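# Move six bottles from cart into fridge, close door

## Task

Move all six bottles from the cart into the refrigerator so that each one stands upright, then close the refrigerator door completely. Any glass bottle falling a long way counts as failure, as does the door being slammed while opening or closing it, and so does the robot toppling or finishing in a tilted state. At the end, release the gripper and move the robot away.

## Robot and tools

ROBOT. TidyBot++: a mobile base 0.54 m long, 0.50 m wide and 0.38 m tall on four powered casters, carrying a single seven-joint arm with a two-finger gripper. The shoulder is 0.68 m up and 0.12 m ahead of the base centre. Link lengths: upper arm 0.42 m, forearm 0.31 m, wrist to hand point 0.31 m. The arm starts folded with the hand pointing down, reaching up to 0.08 m past the base front. Cameras: base_camera is fixed on the base, near x 0.23, z 0.34, looking forward and down; wrist_camera rides on the hand and looks along it. Calibration (K, distortion, T_world_to_cam) is given per camera, where world means the base frame.

FRAMES. All positions are in metres. Base frame: origin on the floor below the base centre, x ahead, y to the left, z upward. hand_pose and hand_target are reported in this frame: the point between the finger pads, plus a quaternion. The hand's own z axis runs out along the fingers, and the fingers close along its y axis. base_odometry is in the odometry frame, which is the base frame as it was at scene start. It comes from wheel counts, so slip shows up as travel. Its heading is in rad, positive to the left, from -3.142 to 3.142. base_tilt is in degrees, with positive meaning leaning forward or to the right.

move. Everything except cameras and blocking forms one action; its motions start together.
- base: an object holding one or more relative offsets, measured from the base's pose at the last reported state (or its current pose if a move was still running). translate_m is forward (+) or back, -2 to 2 m. strafe_m is left (+) or right, -2 to 2 m. rotate_rad is counter-clockwise from above (+), -6.3 to 6.3 rad.
- joints: an object with absolute targets by name, in rad. Ranges: joint_2_rad ±2.249, joint_4_rad ±2.579, joint_6_rad ±2.099. joint_1, joint_3, joint_5 and joint_7 are unlimited and take the shorter way round, so send steps under half a turn. joint_1_rad positive turns the arm clockwise seen from above, opposite to heading. gripper_pos runs from 0 (open) to 1 (closed); the pad gap is about 85×(1−gripper_pos) mm.
- target: one list of seven numbers [x, y, z, qw, qx, qy, qz]. This is an absolute hand pose in the base frame, in metres plus a unit quaternion. With target, joints may hold only gripper_pos.
- speeds: caps for this action only. translate_m and strafe_m: 0.05 to 0.5 m/s (if both are in one move, give the cap under just one of them). rotate_rad: 0.1 to 1.57 rad/s.
- cameras: a list from base_camera, wrist_camera, all. Omitted means all; [] means none.
- blocking: true or omitted waits until everything has come to rest. false returns after about 0.5 s while motion continues.
A move with no action just reports the state. Any unknown key makes the call invalid; an out-of-range value gets it refused.

wait(seconds 0 to 10) lets time pass and then reports. stop brakes every running motion. zoom_image(camera, region [x0,y0,x1,y1] in pixels, at most 504×504) enlarges part of that camera's latest image. finished_scene(scene) ends the current scene.

RESULTS. The move line reads done, or else the worst status. base_status, joint_status and hand_status report moving, done, off_target (resting away from the target, possibly still pushing), contact_stop or time_out (the target is dropped and the motor holds), not_followed (a check withheld the command), torque_fault, or limit_stop_at_motor_heat. hand_status is done within 10 mm and 2°; most hand moves end off_target within about 3 cm. Also reported: "joint command not followed" with a cause (self-collision), "pose unreachable", ARM HIT (the arm struck the base or itself), on_its_own (motion you did not command), motor_effort in % (peak in brackets), Motor temperatures, MOTOR HOT, and pictures (the order of the images). If a call is refused, or an unplanned stop or fault appears, the later move, wait and finished_scene calls in the same reply are skipped.

TIPS. To fix the hand position, add (wanted − hand_pose) to the last target. To hold the hand still while loaded, resend hand_target, not hand_pose. A held load makes the arm sag, so never command the angle a joint currently reads. Joints may stop short by their tolerance: joint_1 0.039, joint_2 0.097, joint_3/4 0.061, joint_5/6 0.114, joint_7 0.096, gripper 0.03. A gripper closed on an object reads off_target. Targets low and close in front of the base can drive the arm into the base; no check prevents this. Time keeps running while you think.

AVOID. Release bottles only once they rest upright on a shelf, and never let glass drop. Open and close the door slowly. Don't drive or turn while the raised arm is caught on something, and don't reach far out or swing sideways when stretched: the robot can tip. Don't squeeze hard on a bottle still standing, swing loads fast, or hold the arm stretched out for long (motor heat). Don't push hard into furniture (torque faults). At the end, open the gripper and back away.

Each tool is called after "Emit:" by a JSON object that holds its "fn" and its "kwargs".

## Session

Emit:
{"fn": "move", "kwargs": {}}

Scene clock: 0.00 s.
Motor temperatures (°C): [37 32 35 35 39 43 40]
base_odometry: x=+0.000 y=+0.000 heading=+0.000
base_tilt: forward=-0.2 right=+0.1
base_status: not commanded
joint_positions: joint_1_rad=-0.001 joint_2_rad=-0.332 joint_3_rad=+3.118 joint_4_rad=-2.528 joint_5_rad=+0.028 joint_6_rad=-0.882 joint_7_rad=+1.564 gripper_pos=+0.000
joint_status: not commanded
motor_effort: joint_1_rad=+0 joint_2_rad=-1 joint_3_rad=+1 joint_4_rad=+12 joint_5_rad=+0 joint_6_rad=+0 joint_7_rad=+0
hand_pose: x=+0.2561 y=-0.0030 z=+0.5848 quat_wxyz=(+0.015, +0.999, +0.017, +0.032) (m; base frame)
hand_target: x=+0.2565 y=-0.0030 z=+0.5851 quat_wxyz=(+0.015, +0.999, +0.017, +0.032) (m; base frame)
hand_status: not commanded
pictures: base_camera, wrist_camera

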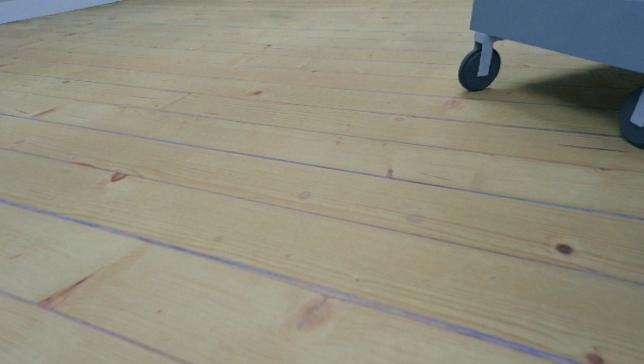

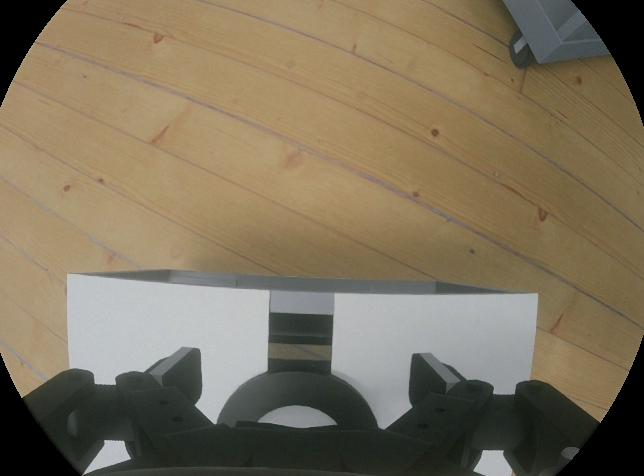

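Emit:
{"fn": "move", "kwargs": {"joints": {"joint_4_rad": -2.0, "joint_6_rad": -0.05}}}

Emit:
{"fn": "move", "kwargs": {"joints": {"joint_1_rad": 0.7}, "cameras": ["wrist_camera"]}}

Scene clock: 10.13 s.
Motor temperatures (°C): [37 32 35 35 39 43 40]
move: done
base_odometry: x=+0.000 y=+0.000 heading=+0.000
base_tilt: forward=-0.2 right=+0.1
base_status: not commanded
joint_positions: joint_1_rad=-0.001 joint_2_rad=-0.332 joint_3_rad=+3.118 joint_4_rad=-2.035 joint_5_rad=+0.028 joint_6_rad=-0.129 joint_7_rad=+1.564 gripper_pos=+0.000
joint_status: all done
motor_effort: joint_1_rad=+0(1) joint_2_rad=-9(9) joint_3_rad=+1(2) joint_4_rad=+19(19) joint_5_rad=+0(1) joint_6_rad=+8(9) joint_7_rad=+0(1)
hand_pose: x=+0.5938 y=+0.0136 z=+0.9578 quat_wxyz=(+0.004, +0.793, +0.019, +0.609) (m; base frame)
hand_target: x=+0.6021 y=+0.0149 z=+1.0034 quat_wxyz=(+0.003, +0.757, +0.019, +0.653) (m; base frame)
hand_status: not commanded
pictures: base_camera, wrist_camera
camera_calibration:
wrist_camera: T_world_to_cam=[[0.0177095, -0.998668, 0.0484663, -0.0532097], [-0.223339, -0.0512003, -0.973395, 1.12487], [0.97458, 0.00641393, -0.223949, -0.233413], [0, 0, 0, 1]] pos_world=[0.47965, 0.00595186, 1.04525]

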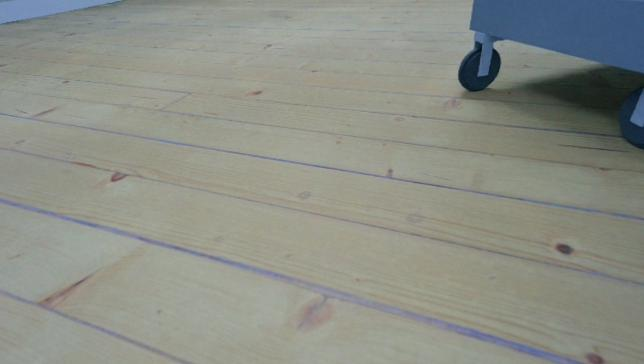

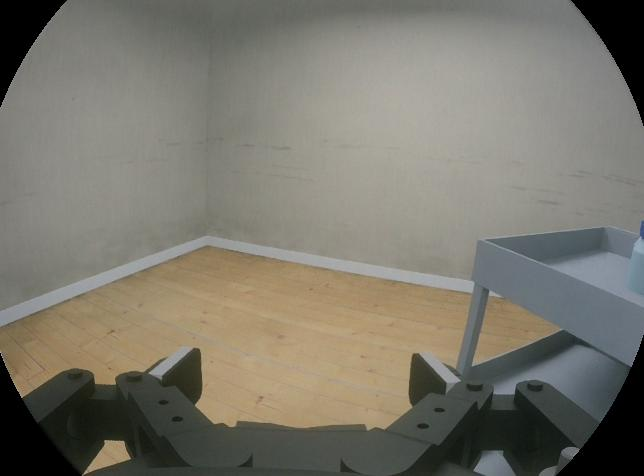

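Scene clock: 12.10 s.
Motor temperatures (°C): [37 32 35 35 39 43 40]
move: done
base_odometry: x=+0.000 y=+0.000 heading=+0.000
base_tilt: forward=-0.2 right=+0.0
base_status: not commanded
joint_positions: joint_1_rad=+0.684 joint_2_rad=-0.332 joint_3_rad=+3.118 joint_4_rad=-2.035 joint_5_rad=+0.028 joint_6_rad=-0.127 joint_7_rad=+1.564 gripper_pos=+0.000
joint_status: all done
motor_effort: joint_1_rad=+0(2) joint_2_rad=-9(9) joint_3_rad=+1(2) joint_4_rad=+19(19) joint_5_rad=+0(1) joint_6_rad=+9(9) joint_7_rad=+1(1)
hand_pose: x=+0.4954 y=-0.2900 z=+0.9585 quat_wxyz=(+0.209, +0.753, -0.248, +0.573) (m; base frame)
hand_target: x=+0.4978 y=-0.3002 z=+1.0034 quat_wxyz=(+0.227, +0.718, -0.242, +0.613) (m; base frame)
hand_status: not commanded
pictures: wrist_camera
camera_calibration:
wrist_camera: T_world_to_cam=[[-0.618329, -0.784425, 0.0484445, 0.0225065], [-0.2036, 0.100344, -0.973898, 1.12266], [0.759089, -0.612053, -0.221754, -0.210136], [0, 0, 0, 1]] pos_world=[0.402002, -0.223611, 1.04567]

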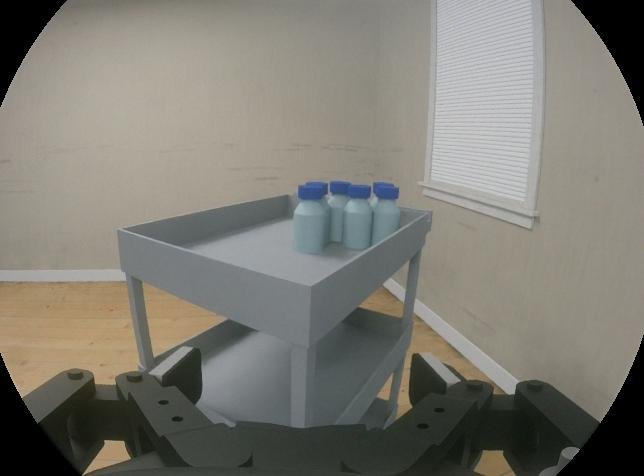

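Emit:
{"fn": "move", "kwargs": {"joints": {"joint_1_rad": 1.8}, "cameras": ["wrist_camera"]}}

Emit:
{"fn": "move", "kwargs": {"joints": {"joint_1_rad": 3.0}, "cameras": ["wrist_camera"]}}

Emit:
{"fn": "move", "kwargs": {"joints": {"joint_1_rad": 4.2}, "cameras": ["wrist_camera"]}}

Scene clock: 18.13 s.
Motor temperatures (°C): [37 32 35 35 39 43 40]
move: done
base_odometry: x=+0.000 y=+0.000 heading=+0.000
base_tilt: forward=-0.2 right=+0.1
base_status: not commanded
joint_positions: joint_1_rad=+1.784 joint_2_rad=-0.332 joint_3_rad=+3.118 joint_4_rad=-2.035 joint_5_rad=+0.028 joint_6_rad=-0.126 joint_7_rad=+1.564 gripper_pos=+0.000
joint_status: all done
motor_effort: joint_1_rad=+0(2) joint_2_rad=-9(9) joint_3_rad=+2(2) joint_4_rad=+19(19) joint_5_rad=+1(2) joint_6_rad=+9(9) joint_7_rad=+1(1)
hand_pose: x=+0.0313 y=-0.4670 z=+0.9587 quat_wxyz=(+0.478, +0.512, -0.605, +0.380) (m; base frame)
hand_target: x=+0.0232 y=-0.4738 z=+1.0034 quat_wxyz=(+0.514, +0.485, -0.581, +0.404) (m; base frame)
hand_status: not commanded
pictures: wrist_camera
camera_calibration:
wrist_camera: T_world_to_cam=[[-0.979568, 0.195195, 0.0484391, 0.0655006], [-0.00304262, 0.226441, -0.97402, 1.09883], [-0.201093, -0.954266, -0.221221, -0.0964495], [0, 0, 0, 1]] pos_world=[0.0481102, -0.353643, 1.04577]

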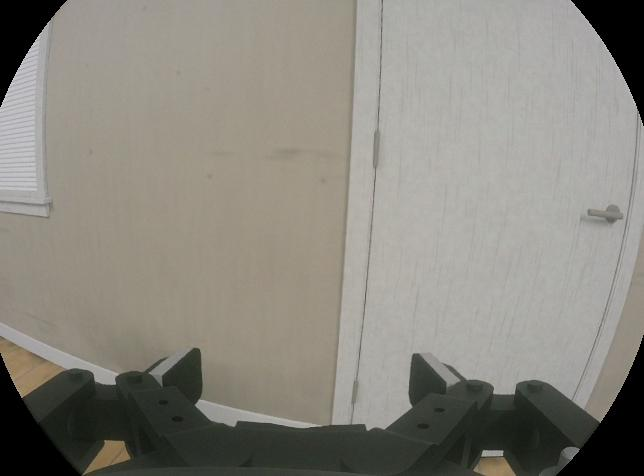

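Scene clock: 20.60 s.
Motor temperatures (°C): [37 32 35 35 39 43 40]
move: done
base_odometry: x=+0.000 y=+0.000 heading=+0.000
base_tilt: forward=-0.2 right=+0.1
base_status: not commanded
joint_positions: joint_1_rad=+2.984 joint_2_rad=-0.332 joint_3_rad=+3.118 joint_4_rad=-2.035 joint_5_rad=+0.028 joint_6_rad=-0.126 joint_7_rad=+1.564 gripper_pos=+0.000
joint_status: all done
motor_effort: joint_1_rad=-1(2) joint_2_rad=-9(9) joint_3_rad=+1(2) joint_4_rad=+19(19) joint_5_rad=+0(1) joint_6_rad=+8(9) joint_7_rad=+1(1)
hand_pose: x=-0.3481 y=-0.0875 z=+0.9587 quat_wxyz=(+0.609, +0.081, -0.788, +0.044) (m; base frame)
hand_target: x=-0.3573 y=-0.0824 z=+1.0034 quat_wxyz=(+0.652, +0.072, -0.754, +0.043) (m; base frame)
hand_status: not commanded
pictures: wrist_camera
camera_calibration:
wrist_camera: T_world_to_cam=[[-0.173103, 0.983712, 0.0484374, -0.0304665], [0.209767, 0.0848747, -0.974061, 1.07351], [-0.962306, -0.158452, -0.221043, -0.00605691], [0, 0, 0, 1]] pos_world=[-0.23629, -0.0621035, 1.0458]

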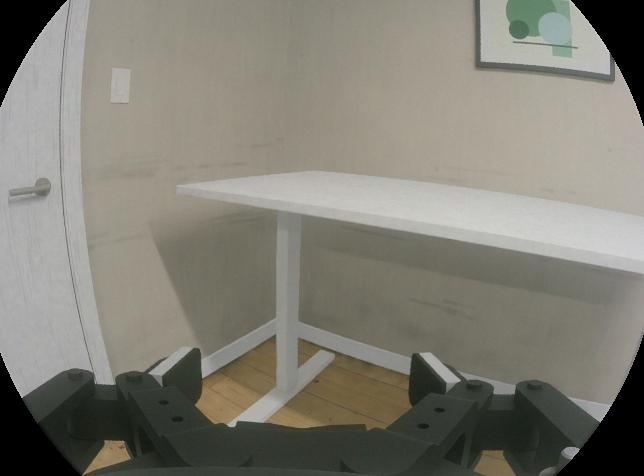

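Scene clock: 23.07 s.
Motor temperatures (°C): [37 32 35 35 39 43 40]
move: done
base_odometry: x=+0.000 y=+0.000 heading=+0.000
base_tilt: forward=-0.2 right=+0.0
base_status: not commanded
joint_positions: joint_1_rad=+4.184 joint_2_rad=-0.332 joint_3_rad=+3.118 joint_4_rad=-2.035 joint_5_rad=+0.028 joint_6_rad=-0.126 joint_7_rad=+1.564 gripper_pos=+0.000
joint_status: all done
motor_effort: joint_1_rad=+0(2) joint_2_rad=-9(9) joint_3_rad=+2(2) joint_4_rad=+19(19) joint_5_rad=-1(2) joint_6_rad=+9(9) joint_7_rad=+0(1)
hand_pose: x=-0.1318 y=+0.4036 z=+0.9588 quat_wxyz=(+0.527, -0.378, -0.696, -0.308) (m; base frame)
hand_target: x=-0.1304 y=+0.4141 z=+1.0034 quat_wxyz=(+0.562, -0.366, -0.663, -0.333) (m; base frame)
hand_status: not commanded
pictures: wrist_camera
camera_calibration:
wrist_camera: T_world_to_cam=[[0.854137, 0.517787, 0.0484356, -0.152706], [0.155024, -0.164605, -0.974101, 1.08004], [-0.496404, 0.839525, -0.220865, -0.0616911], [0, 0, 0, 1]] pos_world=[-0.0676236, 0.30864, 1.04584]

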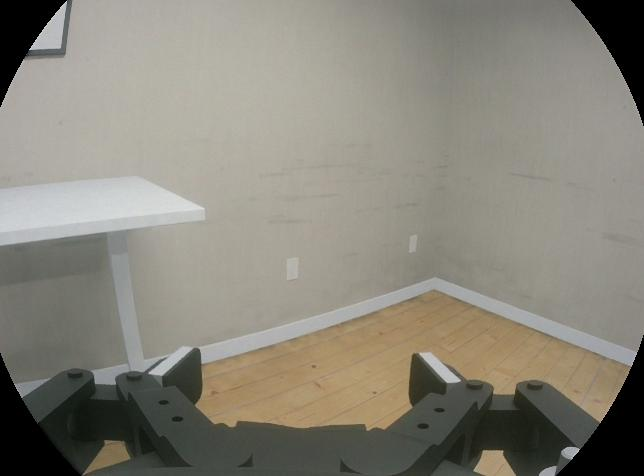

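Emit:
{"fn": "move", "kwargs": {"joints": {"joint_1_rad": 5.3}, "cameras": ["wrist_camera"]}}

Emit:
{"fn": "move", "kwargs": {"joints": {"joint_1_rad": 7.0}, "cameras": ["wrist_camera"]}}

Scene clock: 30.20 s.
Motor temperatures (°C): [37 32 35 35 39 43 40]
move: done
base_odometry: x=+0.000 y=+0.000 heading=+0.000
base_tilt: forward=-0.2 right=+0.1
base_status: not commanded
joint_positions: joint_1_rad=+5.284 joint_2_rad=-0.332 joint_3_rad=+3.118 joint_4_rad=-2.035 joint_5_rad=+0.028 joint_6_rad=-0.125 joint_7_rad=+1.564 gripper_pos=+0.000
joint_status: all done
motor_effort: joint_1_rad=-1(2) joint_2_rad=-9(9) joint_3_rad=+1(2) joint_4_rad=+19(19) joint_5_rad=+0(1) joint_6_rad=+8(9) joint_7_rad=+1(1)
hand_pose: x=+0.3649 y=+0.4066 z=+0.9588 quat_wxyz=(+0.289, -0.686, -0.396, -0.538) (m; base frame)
hand_target: x=+0.3749 y=+0.4101 z=+1.0034 quat_wxyz=(+0.306, -0.658, -0.374, -0.577) (m; base frame)
hand_status: not commanded
pictures: wrist_camera
camera_calibration:
wrist_camera: T_world_to_cam=[[0.848858, -0.526397, 0.0484344, -0.152076], [-0.0763288, -0.212717, -0.974128, 1.10758], [0.523081, 0.8232, -0.220746, -0.183138], [0, 0, 0, 1]] pos_world=[0.309427, 0.306307, 1.04586]

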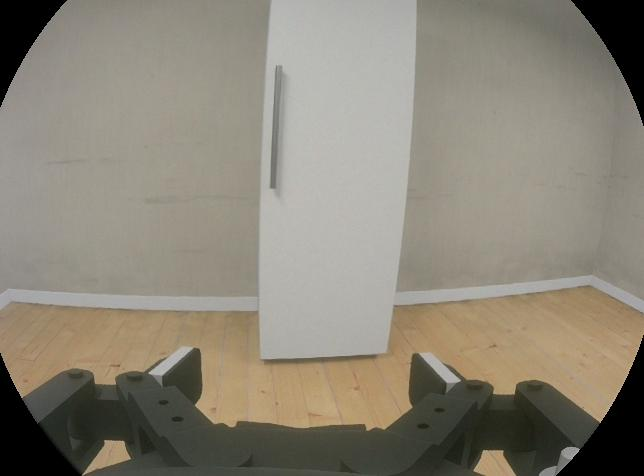

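Scene clock: 33.10 s.
Motor temperatures (°C): [37 32 35 35 39 43 40]
move: done
base_odometry: x=+0.000 y=+0.000 heading=+0.000
base_tilt: forward=-0.2 right=+0.1
base_status: not commanded
joint_positions: joint_1_rad=+6.984 joint_2_rad=-0.332 joint_3_rad=+3.118 joint_4_rad=-2.035 joint_5_rad=+0.028 joint_6_rad=-0.125 joint_7_rad=+1.564 gripper_pos=+0.000
joint_status: all done
motor_effort: joint_1_rad=+0(1) joint_2_rad=-9(9) joint_3_rad=+1(2) joint_4_rad=+19(19) joint_5_rad=+0(1) joint_6_rad=+9(9) joint_7_rad=+1(1)
hand_pose: x=+0.4906 y=-0.2963 z=+0.9588 quat_wxyz=(-0.214, -0.750, +0.254, -0.572) (m; base frame)
hand_target: x=+0.4927 y=-0.3066 z=+1.0034 quat_wxyz=(-0.232, -0.715, +0.248, -0.611) (m; base frame)
hand_status: not commanded
pictures: wrist_camera
camera_calibration:
wrist_camera: T_world_to_cam=[[-0.631325, -0.774004, 0.0484332, 0.0240672], [-0.201025, 0.103011, -0.974155, 1.12242], [0.749011, -0.624745, -0.220627, -0.210151], [0, 0, 0, 1]] pos_world=[0.398235, -0.228284, 1.04588]

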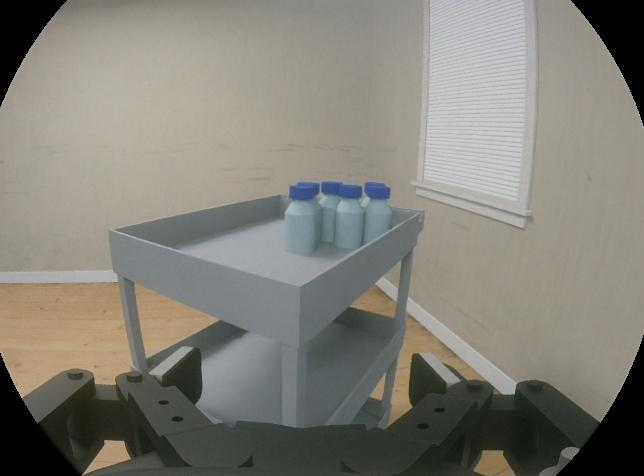

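Emit:
{"fn": "zoom_image", "kwargs": {"camera": "wrist_camera", "region": [240, 150, 460, 310]}}

Scaled by 2.291.

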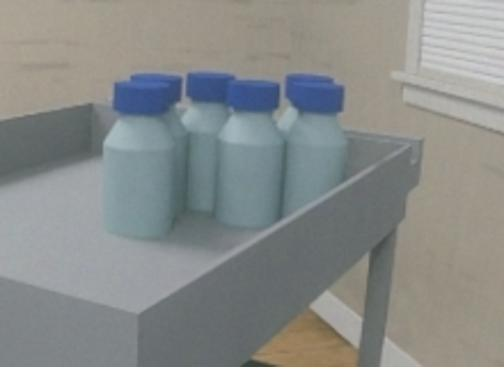

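Emit:
{"fn": "move", "kwargs": {"base": {"translate_m": 0.61, "strafe_m": 0.85, "rotate_rad": 1.171}, "joints": {"joint_1_rad": 0.0, "joint_2_rad": 0.0, "joint_3_rad": 3.14, "joint_4_rad": -1.73, "joint_5_rad": 0.0, "joint_6_rad": 0.16, "joint_7_rad": 1.57}}}

Scene clock: 156.10 s.
Motor temperatures (°C): [37 32 35 36 39 43 40]
move: done
base_odometry: x=+0.610 y=+0.850 heading=+1.171
base_tilt: forward=-0.1 right=+0.0
base_status: done
joint_positions: joint_1_rad=+6.286 joint_2_rad=-0.014 joint_3_rad=+3.122 joint_4_rad=-1.766 joint_5_rad=+0.028 joint_6_rad=+0.086 joint_7_rad=+1.564 gripper_pos=+0.000
joint_status: all done
motor_effort: joint_1_rad=+0(4) joint_2_rad=-19(22) joint_3_rad=+1(4) joint_4_rad=+19(20) joint_5_rad=-1(1) joint_6_rad=+9(10) joint_7_rad=+1(2)
hand_pose: x=+0.7320 y=+0.0122 z=+1.0162 quat_wxyz=(-0.001, -0.740, -0.015, -0.673) (m; base frame)
hand_target: x=+0.7407 y=+0.0023 z=+1.0530 quat_wxyz=(+0.001, -0.707, +0.000, -0.707) (m; base frame)
hand_status: not commanded
pictures: base_camera, wrist_camera
camera_calibration:
wrist_camera: T_world_to_cam=[[0.00974965, -0.999202, 0.0387457, -0.0442151], [-0.0602463, -0.0392641, -0.997411, 1.11735], [0.998136, 0.00739013, -0.060581, -0.538325], [0, 0, 0, 1]] pos_world=[0.605069, 0.00367015, 1.08355]

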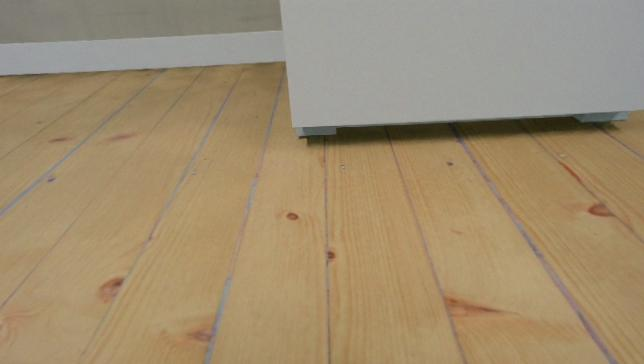

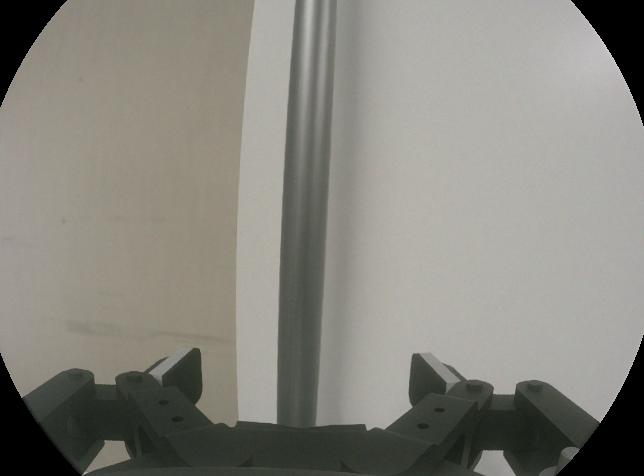

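Emit:
{"fn": "move", "kwargs": {"base": {"translate_m": 0.075}, "speeds": {"translate_m": 0.15}}}

Scene clock: 170.20 s.
Motor temperatures (°C): [37 32 35 36 39 43 40]
move: done
base_odometry: x=+0.640 y=+0.919 heading=+1.171
base_tilt: forward=-0.2 right=+0.0
base_status: done
joint_positions: joint_1_rad=+6.286 joint_2_rad=-0.013 joint_3_rad=+3.122 joint_4_rad=-1.766 joint_5_rad=+0.028 joint_6_rad=+0.087 joint_7_rad=+1.564 gripper_pos=+0.000
joint_status: not commanded
motor_effort: joint_1_rad=-1(1) joint_2_rad=-19(22) joint_3_rad=+1(2) joint_4_rad=+19(19) joint_5_rad=+1(1) joint_6_rad=+8(10) joint_7_rad=+1(1)
hand_pose: x=+0.7323 y=+0.0122 z=+1.0159 quat_wxyz=(-0.001, -0.740, -0.015, -0.673) (m; base frame)
hand_target: x=+0.7407 y=+0.0023 z=+1.0530 quat_wxyz=(+0.001, -0.707, +0.000, -0.707) (m; base frame)
hand_status: not commanded
pictures: base_camera, wrist_camera
camera_calibration:
wrist_camera: T_world_to_cam=[[0.00977112, -0.999202, 0.0387262, -0.0441997], [-0.060403, -0.0392472, -0.997402, 1.11721], [0.998126, 0.00740656, -0.0607383, -0.538512], [0, 0, 0, 1]] pos_world=[0.605418, 0.00367145, 1.08331]

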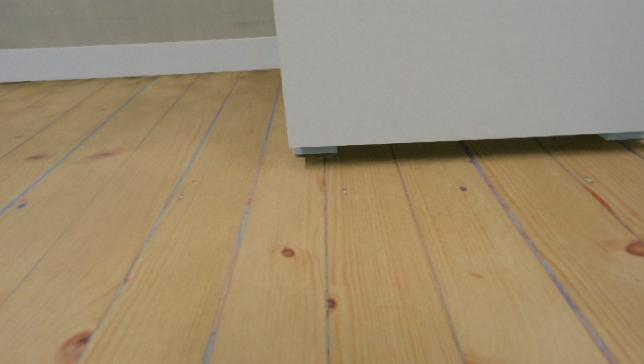

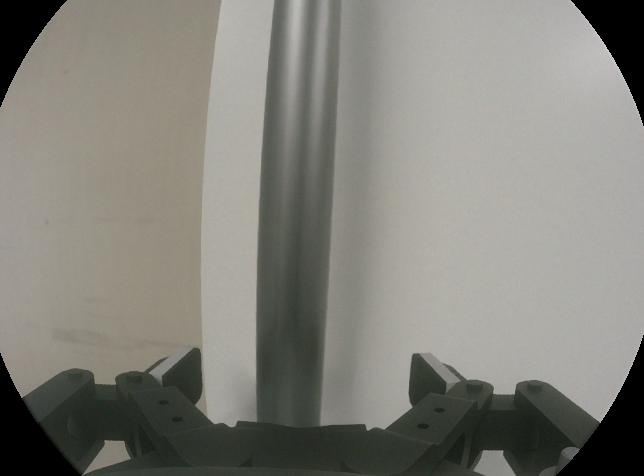

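Emit:
{"fn": "move", "kwargs": {"base": {"translate_m": 0.018}, "speeds": {"translate_m": 0.1}, "cameras": []}}

Emit:
{"fn": "move", "kwargs": {"joints": {"gripper_pos": 1.0}, "cameras": ["wrist_camera"]}}

Scene clock: 181.87 s.
Motor temperatures (°C): [37 32 35 37 39 43 40]
move: done
base_odometry: x=+0.647 y=+0.936 heading=+1.171
base_tilt: forward=-0.1 right=+0.1
base_status: done
joint_positions: joint_1_rad=+6.286 joint_2_rad=-0.006 joint_3_rad=+3.122 joint_4_rad=-1.765 joint_5_rad=+0.028 joint_6_rad=+0.087 joint_7_rad=+1.564 gripper_pos=+0.000
joint_status: not commanded
motor_effort: joint_1_rad=+0(1) joint_2_rad=-19(23) joint_3_rad=+1(2) joint_4_rad=+19(20) joint_5_rad=+1(1) joint_6_rad=+9(10) joint_7_rad=+1(1)
hand_pose: x=+0.7346 y=+0.0122 z=+1.0126 quat_wxyz=(-0.001, -0.742, -0.015, -0.671) (m; base frame)
hand_target: x=+0.7407 y=+0.0023 z=+1.0530 quat_wxyz=(+0.001, -0.707, +0.000, -0.707) (m; base frame)
hand_status: not commanded
pictures: none
No camera images: "cameras" was empty.

Scene clock: 182.97 s.
Motor temperatures (°C): [37 32 35 37 39 43 40]
move: off_target
base_odometry: x=+0.647 y=+0.936 heading=+1.171
base_tilt: forward=-0.2 right=+0.1
base_status: not commanded
joint_positions: joint_1_rad=+6.275 joint_2_rad=-0.021 joint_3_rad=+3.124 joint_4_rad=-1.773 joint_5_rad=+0.028 joint_6_rad=+0.087 joint_7_rad=+1.564 gripper_pos=+0.750
joint_status: gripper_pos off_target (ended at +0.750, target +1.000)
motor_effort: joint_1_rad=+1(7) joint_2_rad=-15(19) joint_3_rad=+2(9) joint_4_rad=+25(29) joint_5_rad=+1(2) joint_6_rad=+13(17) joint_7_rad=+2(2)
hand_pose: x=+0.7289 y=+0.0181 z=+1.0167 quat_wxyz=(+0.002, -0.739, -0.018, -0.673) (m; base frame)
hand_target: x=+0.7407 y=+0.0023 z=+1.0530 quat_wxyz=(+0.001, -0.707, +0.000, -0.707) (m; base frame)
hand_status: not commanded
pictures: wrist_camera
camera_calibration:
wrist_camera: T_world_to_cam=[[0.0193311, -0.999082, 0.0382302, -0.0447632], [-0.0585288, -0.0393026, -0.997512, 1.11674], [0.998099, 0.0170454, -0.0592348, -0.536774], [0, 0, 0, 1]] pos_world=[0.60198, 0.0083184, 1.08388]

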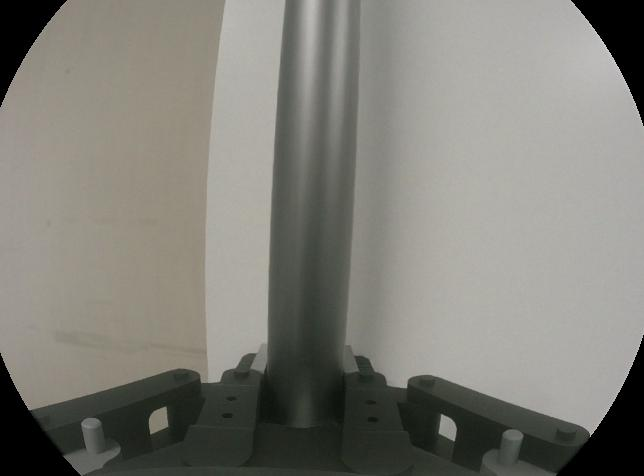

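Emit:
{"fn": "move", "kwargs": {"base": {"translate_m": -0.09, "strafe_m": -0.018}, "speeds": {"translate_m": 0.08}}}

Scene clock: 213.80 s.
Motor temperatures (°C): [37 32 35 37 39 43 40]
move: done
base_odometry: x=+0.628 y=+0.846 heading=+1.171
base_tilt: forward=-0.1 right=+0.1
base_status: done
joint_positions: joint_1_rad=+6.274 joint_2_rad=+0.046 joint_3_rad=+3.125 joint_4_rad=-1.722 joint_5_rad=+0.028 joint_6_rad=+0.125 joint_7_rad=+1.564 gripper_pos=+0.750
joint_status: not commanded
motor_effort: joint_1_rad=+1(4) joint_2_rad=-28(36) joint_3_rad=+2(4) joint_4_rad=+19(25) joint_5_rad=+0(2) joint_6_rad=+9(13) joint_7_rad=+2(3)
hand_pose: x=+0.7567 y=+0.0184 z=+1.0179 quat_wxyz=(+0.003, -0.732, -0.018, -0.681) (m; base frame)
hand_target: x=+0.7407 y=+0.0023 z=+1.0530 quat_wxyz=(+0.001, -0.707, +0.000, -0.707) (m; base frame)
hand_status: not commanded
pictures: base_camera, wrist_camera
camera_calibration:
wrist_camera: T_world_to_cam=[[0.0189245, -0.999145, 0.0367627, -0.0432751], [-0.0370264, -0.0374444, -0.998613, 1.10438], [0.999135, 0.017537, -0.0377034, -0.587127], [0, 0, 0, 1]] pos_world=[0.62833, 0.0084114, 1.08231]

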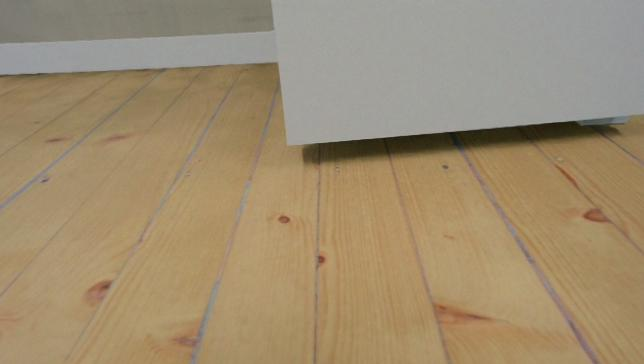

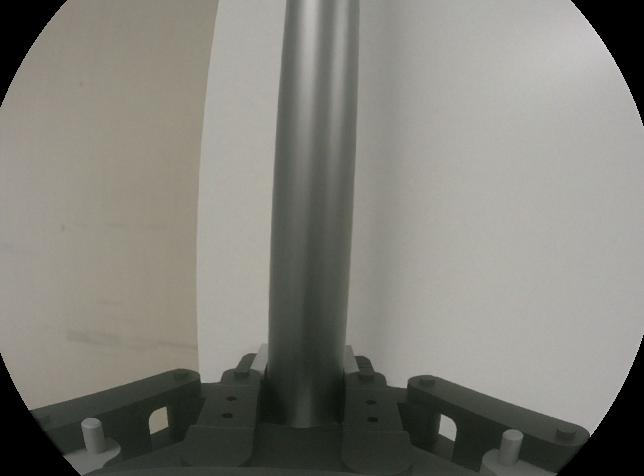

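Emit:
{"fn": "move", "kwargs": {"base": {"translate_m": -0.10, "strafe_m": -0.043}, "speeds": {"translate_m": 0.1}, "cameras": ["wrist_camera"]}}

Emit:
{"fn": "move", "kwargs": {"base": {"translate_m": -0.10, "strafe_m": -0.068}, "speeds": {"translate_m": 0.1}}}

Scene clock: 222.70 s.
Motor temperatures (°C): [37 33 35 37 39 43 40]
move: done
base_odometry: x=+0.629 y=+0.737 heading=+1.171
base_tilt: forward=-0.1 right=+0.1
base_status: done
joint_positions: joint_1_rad=+6.257 joint_2_rad=+0.046 joint_3_rad=+3.124 joint_4_rad=-1.724 joint_5_rad=+0.028 joint_6_rad=+0.127 joint_7_rad=+1.564 gripper_pos=+0.750
joint_status: not commanded
motor_effort: joint_1_rad=+5(8) joint_2_rad=-28(35) joint_3_rad=+5(8) joint_4_rad=+20(21) joint_5_rad=+0(1) joint_6_rad=+10(11) joint_7_rad=+2(3)
hand_pose: x=+0.7559 y=+0.0296 z=+1.0178 quat_wxyz=(+0.009, -0.732, -0.024, -0.681) (m; base frame)
hand_target: x=+0.7407 y=+0.0023 z=+1.0530 quat_wxyz=(+0.001, -0.707, +0.000, -0.707) (m; base frame)
hand_status: not commanded
pictures: wrist_camera
camera_calibration:
wrist_camera: T_world_to_cam=[[0.0365547, -0.998657, 0.0367277, -0.0453421], [-0.0356606, -0.0380324, -0.99864, 1.10375], [0.998695, 0.0351952, -0.0370029, -0.5875], [0, 0, 0, 1]] pos_world=[0.627751, 0.0173742, 1.08217]

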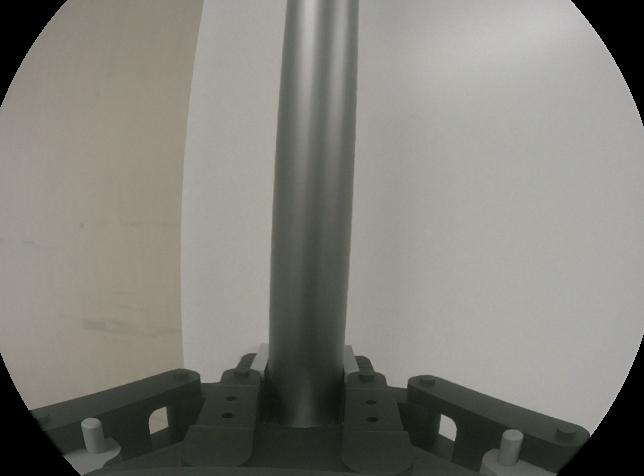

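Scene clock: 224.43 s.
Motor temperatures (°C): [37 33 35 37 39 43 40]
move: done
base_odometry: x=+0.652 y=+0.618 heading=+1.171
base_tilt: forward=-0.2 right=+0.1
base_status: done
joint_positions: joint_1_rad=+6.247 joint_2_rad=+0.044 joint_3_rad=+3.113 joint_4_rad=-1.727 joint_5_rad=+0.028 joint_6_rad=+0.128 joint_7_rad=+1.564 gripper_pos=+0.750
joint_status: not commanded
motor_effort: joint_1_rad=+7(10) joint_2_rad=-27(34) joint_3_rad=+8(10) joint_4_rad=+21(22) joint_5_rad=+0(1) joint_6_rad=+12(12) joint_7_rad=+2(3)
hand_pose: x=+0.7542 y=+0.0431 z=+1.0175 quat_wxyz=(+0.017, -0.731, -0.032, -0.681) (m; base frame)
hand_target: x=+0.7407 y=+0.0023 z=+1.0530 quat_wxyz=(+0.001, -0.707, +0.000, -0.707) (m; base frame)
hand_status: not commanded
pictures: base_camera, wrist_camera
camera_calibration:
wrist_camera: T_world_to_cam=[[0.0580834, -0.997652, 0.0362803, -0.0475981], [-0.0348969, -0.0383485, -0.998655, 1.1033], [0.997702, 0.0567392, -0.0370424, -0.586405], [0, 0, 0, 1]] pos_world=[0.626323, 0.0280956, 1.08182]

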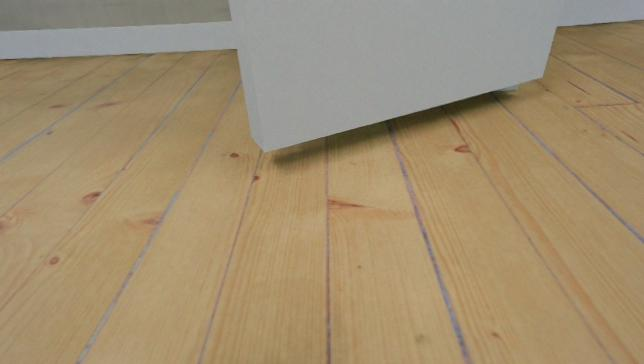

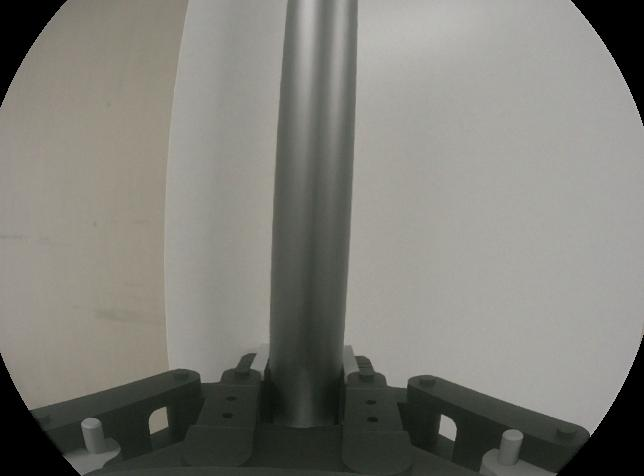

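Emit:
{"fn": "move", "kwargs": {"base": {"translate_m": -0.105, "strafe_m": -0.085}, "speeds": {"translate_m": 0.1}}}

Scene clock: 241.77 s.
Motor temperatures (°C): [37 33 35 37 39 43 40]
move: done
base_odometry: x=+0.690 y=+0.488 heading=+1.171
base_tilt: forward=-0.1 right=+0.0
base_status: done
joint_positions: joint_1_rad=+6.254 joint_2_rad=+0.041 joint_3_rad=+3.112 joint_4_rad=-1.731 joint_5_rad=+0.028 joint_6_rad=+0.129 joint_7_rad=+1.564 gripper_pos=+0.750
joint_status: not commanded
motor_effort: joint_1_rad=+3(11) joint_2_rad=-30(34) joint_3_rad=+3(11) joint_4_rad=+22(22) joint_5_rad=+1(2) joint_6_rad=+12(13) joint_7_rad=+3(3)
hand_pose: x=+0.7533 y=+0.0391 z=+1.0168 quat_wxyz=(+0.015, -0.732, -0.030, -0.681) (m; base frame)
hand_target: x=+0.7407 y=+0.0023 z=+1.0530 quat_wxyz=(+0.001, -0.707, +0.000, -0.707) (m; base frame)
hand_status: not commanded
pictures: base_camera, wrist_camera
camera_calibration:
wrist_camera: T_world_to_cam=[[0.0519795, -0.997989, 0.0362785, -0.0468751], [-0.0357067, -0.0381617, -0.998633, 1.10303], [0.99801, 0.0506131, -0.0376185, -0.584714], [0, 0, 0, 1]] pos_world=[0.625372, 0.0249067, 1.08122]

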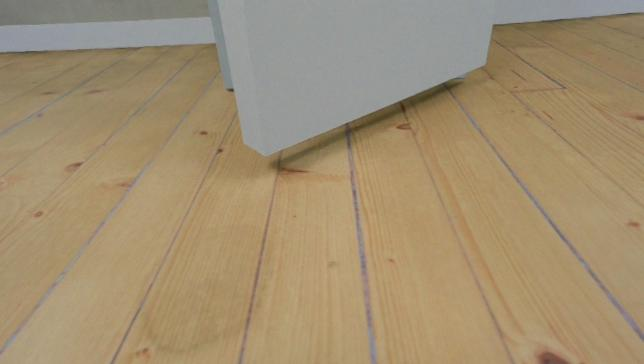

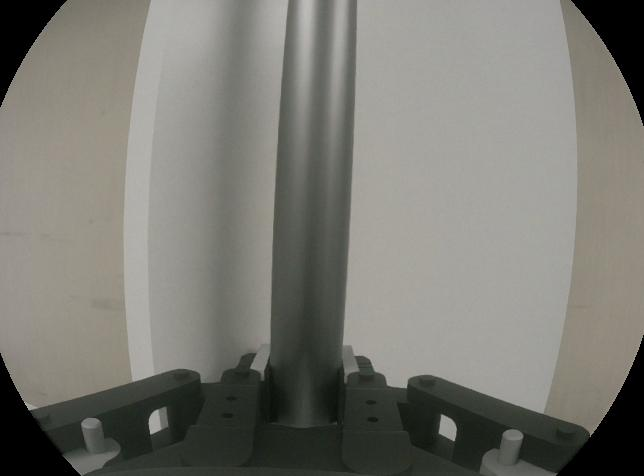

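Emit:
{"fn": "move", "kwargs": {"joints": {"gripper_pos": 0.0}, "cameras": []}}

Emit:
{"fn": "move", "kwargs": {"base": {"translate_m": -0.13}, "speeds": {"translate_m": 0.2}, "cameras": ["wrist_camera"]}}

Emit:
{"fn": "move", "kwargs": {"base": {"strafe_m": 0.38}, "joints": {"gripper_pos": 1.0}}}

Scene clock: 258.00 s.
Motor temperatures (°C): [37 33 35 37 39 43 40]
move: done
base_odometry: x=+0.690 y=+0.488 heading=+1.171
base_tilt: forward=-0.2 right=+0.1
base_status: not commanded
joint_positions: joint_1_rad=+6.268 joint_2_rad=+0.008 joint_3_rad=+3.116 joint_4_rad=-1.731 joint_5_rad=+0.028 joint_6_rad=+0.129 joint_7_rad=+1.564 gripper_pos=+0.000
joint_status: all done
motor_effort: joint_1_rad=+0(3) joint_2_rad=-20(30) joint_3_rad=+2(4) joint_4_rad=+19(22) joint_5_rad=+0(1) joint_6_rad=+8(13) joint_7_rad=+1(2)
hand_pose: x=+0.7423 y=+0.0280 z=+1.0380 quat_wxyz=(+0.008, -0.720, -0.023, -0.693) (m; base frame)
hand_target: x=+0.7407 y=+0.0023 z=+1.0530 quat_wxyz=(+0.001, -0.707, +0.000, -0.707) (m; base frame)
hand_status: not commanded
pictures: none
No camera images: "cameras" was empty.

Scene clock: 259.37 s.
Motor temperatures (°C): [37 33 35 37 39 43 40]
move: done
base_odometry: x=+0.639 y=+0.368 heading=+1.171
base_tilt: forward=-0.2 right=+0.0
base_status: done
joint_positions: joint_1_rad=+6.268 joint_2_rad=+0.005 joint_3_rad=+3.116 joint_4_rad=-1.731 joint_5_rad=+0.028 joint_6_rad=+0.129 joint_7_rad=+1.564 gripper_pos=+0.000
joint_status: not commanded
motor_effort: joint_1_rad=-1(1) joint_2_rad=-20(23) joint_3_rad=+1(2) joint_4_rad=+19(19) joint_5_rad=+1(1) joint_6_rad=+8(10) joint_7_rad=+0(1)
hand_pose: x=+0.7415 y=+0.0276 z=+1.0394 quat_wxyz=(+0.008, -0.719, -0.023, -0.694) (m; base frame)
hand_target: x=+0.7407 y=+0.0023 z=+1.0530 quat_wxyz=(+0.001, -0.707, +0.000, -0.707) (m; base frame)
hand_status: not commanded
pictures: wrist_camera
camera_calibration:
wrist_camera: T_world_to_cam=[[0.0326455, -0.998778, 0.0371155, -0.045146], [-0.000482609, -0.0371511, -0.99931, 1.09929], [0.999467, 0.032605, -0.00169483, -0.60943], [0, 0, 0, 1]] pos_world=[0.61111, 0.0156197, 1.09918]

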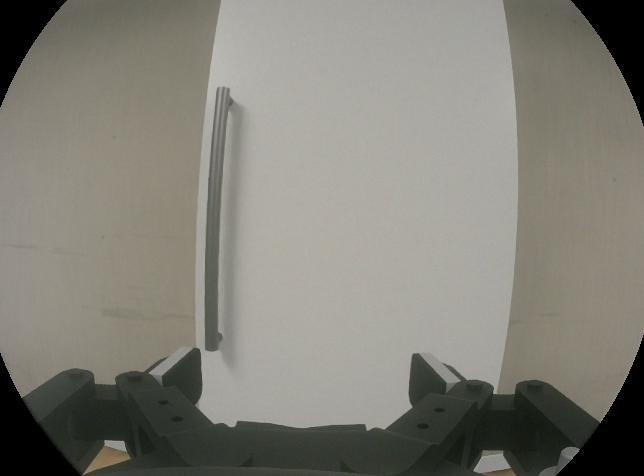

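Scene clock: 261.40 s.
Motor temperatures (°C): [37 33 35 36 39 43 40]
move: done
base_odometry: x=+0.289 y=+0.516 heading=+1.172
base_tilt: forward=-0.1 right=+0.1
base_status: done
joint_positions: joint_1_rad=+6.274 joint_2_rad=+0.005 joint_3_rad=+3.122 joint_4_rad=-1.731 joint_5_rad=+0.028 joint_6_rad=+0.129 joint_7_rad=+1.564 gripper_pos=+0.999
joint_status: all done
motor_effort: joint_1_rad=+0(2) joint_2_rad=-20(21) joint_3_rad=+1(3) joint_4_rad=+19(19) joint_5_rad=-1(1) joint_6_rad=+8(10) joint_7_rad=+1(1)
hand_pose: x=+0.7419 y=+0.0199 z=+1.0394 quat_wxyz=(+0.004, -0.720, -0.019, -0.694) (m; base frame)
hand_target: x=+0.7407 y=+0.0023 z=+1.0530 quat_wxyz=(+0.001, -0.707, +0.000, -0.707) (m; base frame)
hand_status: not commanded
pictures: base_camera, wrist_camera
camera_calibration:
wrist_camera: T_world_to_cam=[[0.0203154, -0.999103, 0.0371493, -0.0437028], [-0.000940922, -0.037176, -0.999308, 1.09935], [0.999793, 0.0202664, -0.00169533, -0.609542], [0, 0, 0, 1]] pos_world=[0.611338, 0.00955904, 1.09918]

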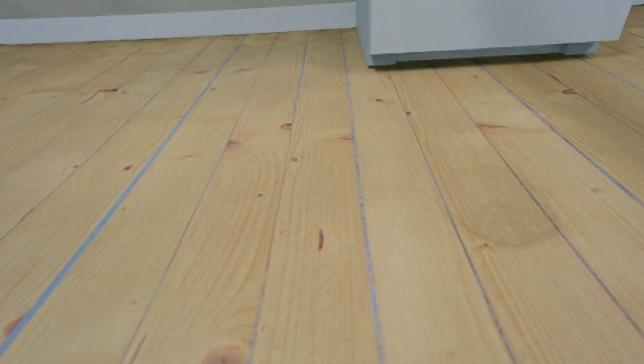

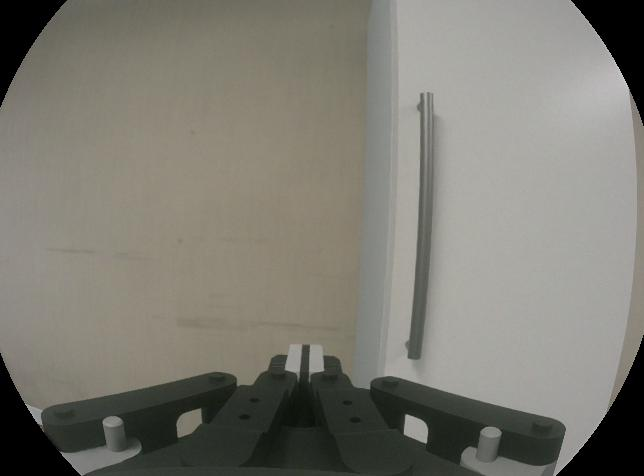

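Emit:
{"fn": "move", "kwargs": {"base": {"translate_m": 0.37, "strafe_m": -0.167}, "joints": {"gripper_pos": 0.0}, "speeds": {"translate_m": 0.3}}}

Scene clock: 300.30 s.
Motor temperatures (°C): [37 33 35 36 39 43 40]
move: done
base_odometry: x=+0.587 y=+0.792 heading=+1.172
base_tilt: forward=-0.2 right=+0.1
base_status: done
joint_positions: joint_1_rad=+6.275 joint_2_rad=+0.003 joint_3_rad=+3.122 joint_4_rad=-1.731 joint_5_rad=+0.028 joint_6_rad=+0.129 joint_7_rad=+1.564 gripper_pos=+0.000
joint_status: all done
motor_effort: joint_1_rad=+0(1) joint_2_rad=-20(23) joint_3_rad=+1(3) joint_4_rad=+19(20) joint_5_rad=-1(2) joint_6_rad=+9(10) joint_7_rad=+1(1)
hand_pose: x=+0.7411 y=+0.0196 z=+1.0407 quat_wxyz=(+0.004, -0.719, -0.019, -0.695) (m; base frame)
hand_target: x=+0.7407 y=+0.0023 z=+1.0530 quat_wxyz=(+0.001, -0.707, +0.000, -0.707) (m; base frame)
hand_status: not commanded
pictures: base_camera, wrist_camera
camera_calibration:
wrist_camera: T_world_to_cam=[[0.0198247, -0.999112, 0.0371743, -0.0436614], [0.00118756, -0.0371581, -0.999309, 1.09909], [0.999803, 0.0198551, 0.000449862, -0.611007], [0, 0, 0, 1]] pos_world=[0.610447, 0.00934914, 1.10023]

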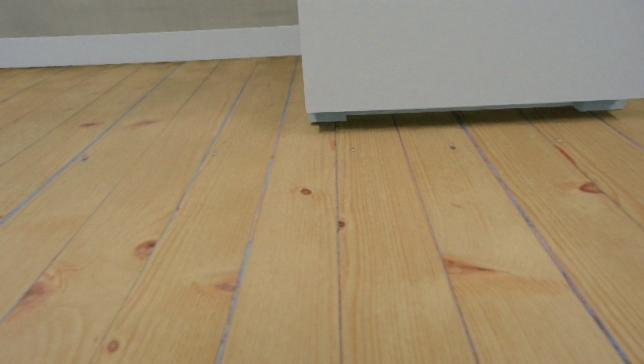

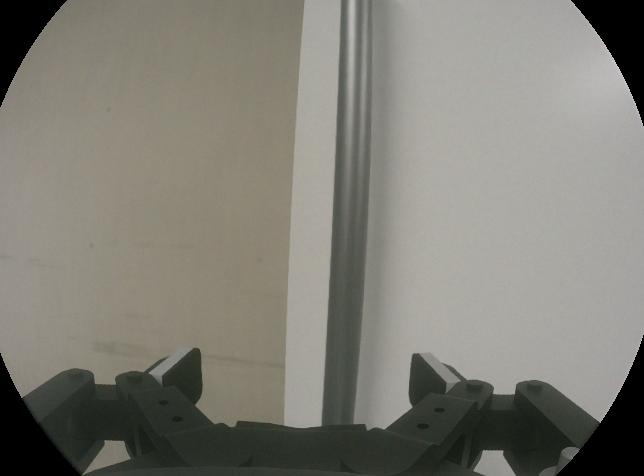

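Emit:
{"fn": "move", "kwargs": {"base": {"translate_m": 0.14, "strafe_m": -0.028}, "speeds": {"translate_m": 0.15}, "cameras": ["wrist_camera"]}}

Scene clock: 317.67 s.
Motor temperatures (°C): [37 33 35 36 39 43 40]
move: done
base_odometry: x=+0.667 y=+0.910 heading=+1.172
base_tilt: forward=-0.1 right=+0.0
base_status: done
joint_positions: joint_1_rad=+6.275 joint_2_rad=+0.001 joint_3_rad=+3.122 joint_4_rad=-1.731 joint_5_rad=+0.028 joint_6_rad=+0.129 joint_7_rad=+1.564 gripper_pos=+0.000
joint_status: not commanded
motor_effort: joint_1_rad=+0(1) joint_2_rad=-20(23) joint_3_rad=+1(3) joint_4_rad=+19(20) joint_5_rad=+0(1) joint_6_rad=+8(10) joint_7_rad=+1(1)
hand_pose: x=+0.7404 y=+0.0196 z=+1.0420 quat_wxyz=(+0.004, -0.718, -0.019, -0.696) (m; base frame)
hand_target: x=+0.7407 y=+0.0023 z=+1.0530 quat_wxyz=(+0.001, -0.707, +0.000, -0.707) (m; base frame)
hand_status: not commanded
pictures: wrist_camera
camera_calibration:
wrist_camera: T_world_to_cam=[[0.0197503, -0.999113, 0.0371969, -0.043668], [0.0031845, -0.0371411, -0.999305, 1.09885], [0.9998, 0.0198551, 0.00244812, -0.612369], [0, 0, 0, 1]] pos_world=[0.60961, 0.00934203, 1.10121]

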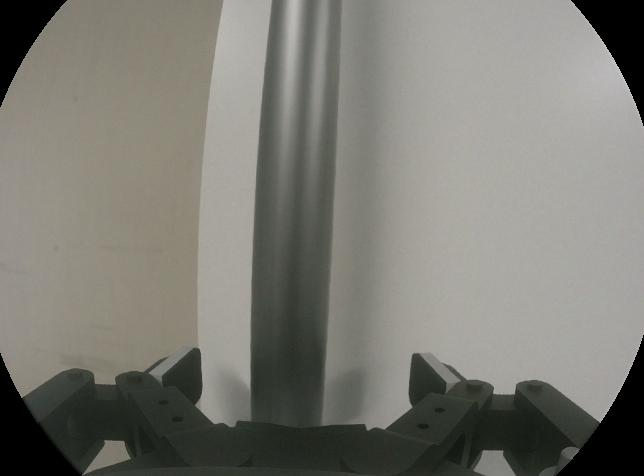

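Emit:
{"fn": "move", "kwargs": {"joints": {"gripper_pos": 1.0}, "cameras": []}}

Emit:
{"fn": "move", "kwargs": {"base": {"translate_m": -0.110, "strafe_m": -0.222, "rotate_rad": 0.262}, "speeds": {"translate_m": 0.1, "rotate_rad": 0.105}, "cameras": ["wrist_camera"]}}

Emit:
{"fn": "move", "kwargs": {"base": {"translate_m": -0.110, "strafe_m": -0.222, "rotate_rad": 0.262}, "speeds": {"translate_m": 0.1, "rotate_rad": 0.105}, "cameras": ["base_camera"]}}

Scene clock: 334.13 s.
Motor temperatures (°C): [37 33 35 36 39 43 40]
move: off_target
base_odometry: x=+0.667 y=+0.910 heading=+1.172
base_tilt: forward=-0.2 right=+0.1
base_status: not commanded
joint_positions: joint_1_rad=+6.267 joint_2_rad=+0.001 joint_3_rad=+3.120 joint_4_rad=-1.731 joint_5_rad=+0.026 joint_6_rad=+0.129 joint_7_rad=+1.564 gripper_pos=+0.748
joint_status: gripper_pos off_target (ended at +0.748, target +1.000)
motor_effort: joint_1_rad=-2(9) joint_2_rad=-18(20) joint_3_rad=+0(10) joint_4_rad=+20(22) joint_5_rad=+2(2) joint_6_rad=+9(11) joint_7_rad=+2(2)
hand_pose: x=+0.7400 y=+0.0255 z=+1.0421 quat_wxyz=(+0.007, -0.718, -0.022, -0.696) (m; base frame)
hand_target: x=+0.7407 y=+0.0023 z=+1.0530 quat_wxyz=(+0.001, -0.707, +0.000, -0.707) (m; base frame)
hand_status: not commanded
pictures: none
No camera images: "cameras" was empty.

Scene clock: 337.13 s.
Motor temperatures (°C): [37 34 35 36 39 43 40]
move: done
base_odometry: x=+0.829 y=+0.723 heading=+1.435
base_tilt: forward=-0.1 right=+0.1
base_status: done
joint_positions: joint_1_rad=+6.269 joint_2_rad=+0.025 joint_3_rad=+3.122 joint_4_rad=-1.713 joint_5_rad=+0.026 joint_6_rad=+0.142 joint_7_rad=+1.564 gripper_pos=+0.748
joint_status: not commanded
motor_effort: joint_1_rad=+1(6) joint_2_rad=-23(33) joint_3_rad=+2(7) joint_4_rad=+18(20) joint_5_rad=+2(2) joint_6_rad=+8(9) joint_7_rad=+2(3)
hand_pose: x=+0.7501 y=+0.0235 z=+1.0424 quat_wxyz=(+0.006, -0.716, -0.020, -0.698) (m; base frame)
hand_target: x=+0.7407 y=+0.0023 z=+1.0530 quat_wxyz=(+0.001, -0.707, +0.000, -0.707) (m; base frame)
hand_status: not commanded
pictures: wrist_camera
camera_calibration:
wrist_camera: T_world_to_cam=[[0.0255225, -0.999047, 0.0354178, -0.0424721], [0.0106633, -0.0351553, -0.999325, 1.09377], [0.999617, 0.0258829, 0.00975584, -0.629767], [0, 0, 0, 1]] pos_world=[0.618947, 0.0123206, 1.10068]

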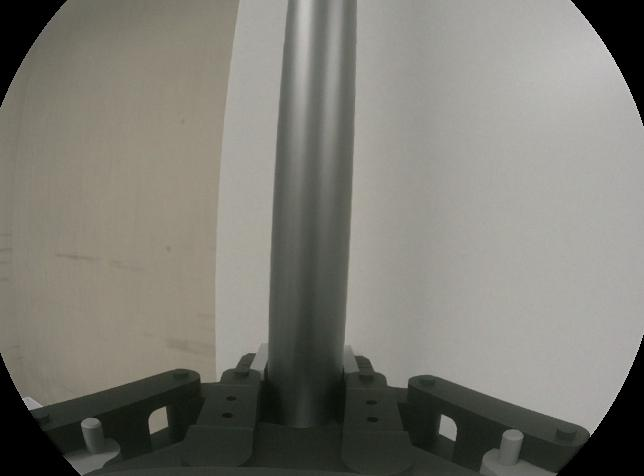

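Scene clock: 340.43 s.
Motor temperatures (°C): [37 34 35 36 39 43 40]
move: done
base_odometry: x=+1.034 y=+0.584 heading=+1.697
base_tilt: forward=-0.2 right=+0.0
base_status: done
joint_positions: joint_1_rad=+6.264 joint_2_rad=+0.024 joint_3_rad=+3.122 joint_4_rad=-1.715 joint_5_rad=+0.026 joint_6_rad=+0.143 joint_7_rad=+1.564 gripper_pos=+0.748
joint_status: not commanded
motor_effort: joint_1_rad=+6(7) joint_2_rad=-24(29) joint_3_rad=+7(8) joint_4_rad=+20(20) joint_5_rad=+0(2) joint_6_rad=+10(10) joint_7_rad=+1(3)
hand_pose: x=+0.7495 y=+0.0264 z=+1.0421 quat_wxyz=(+0.008, -0.716, -0.022, -0.698) (m; base frame)
hand_target: x=+0.7407 y=+0.0023 z=+1.0530 quat_wxyz=(+0.001, -0.707, +0.000, -0.707) (m; base frame)
hand_status: not commanded
pictures: base_camera

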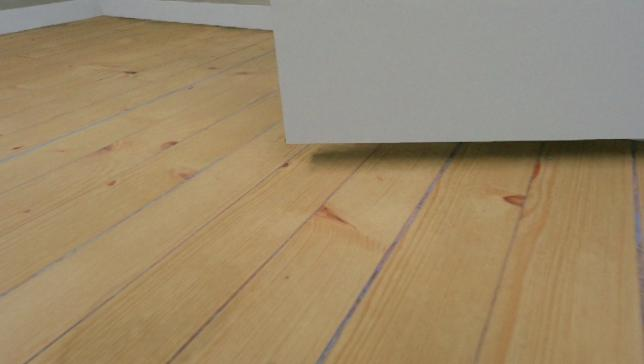

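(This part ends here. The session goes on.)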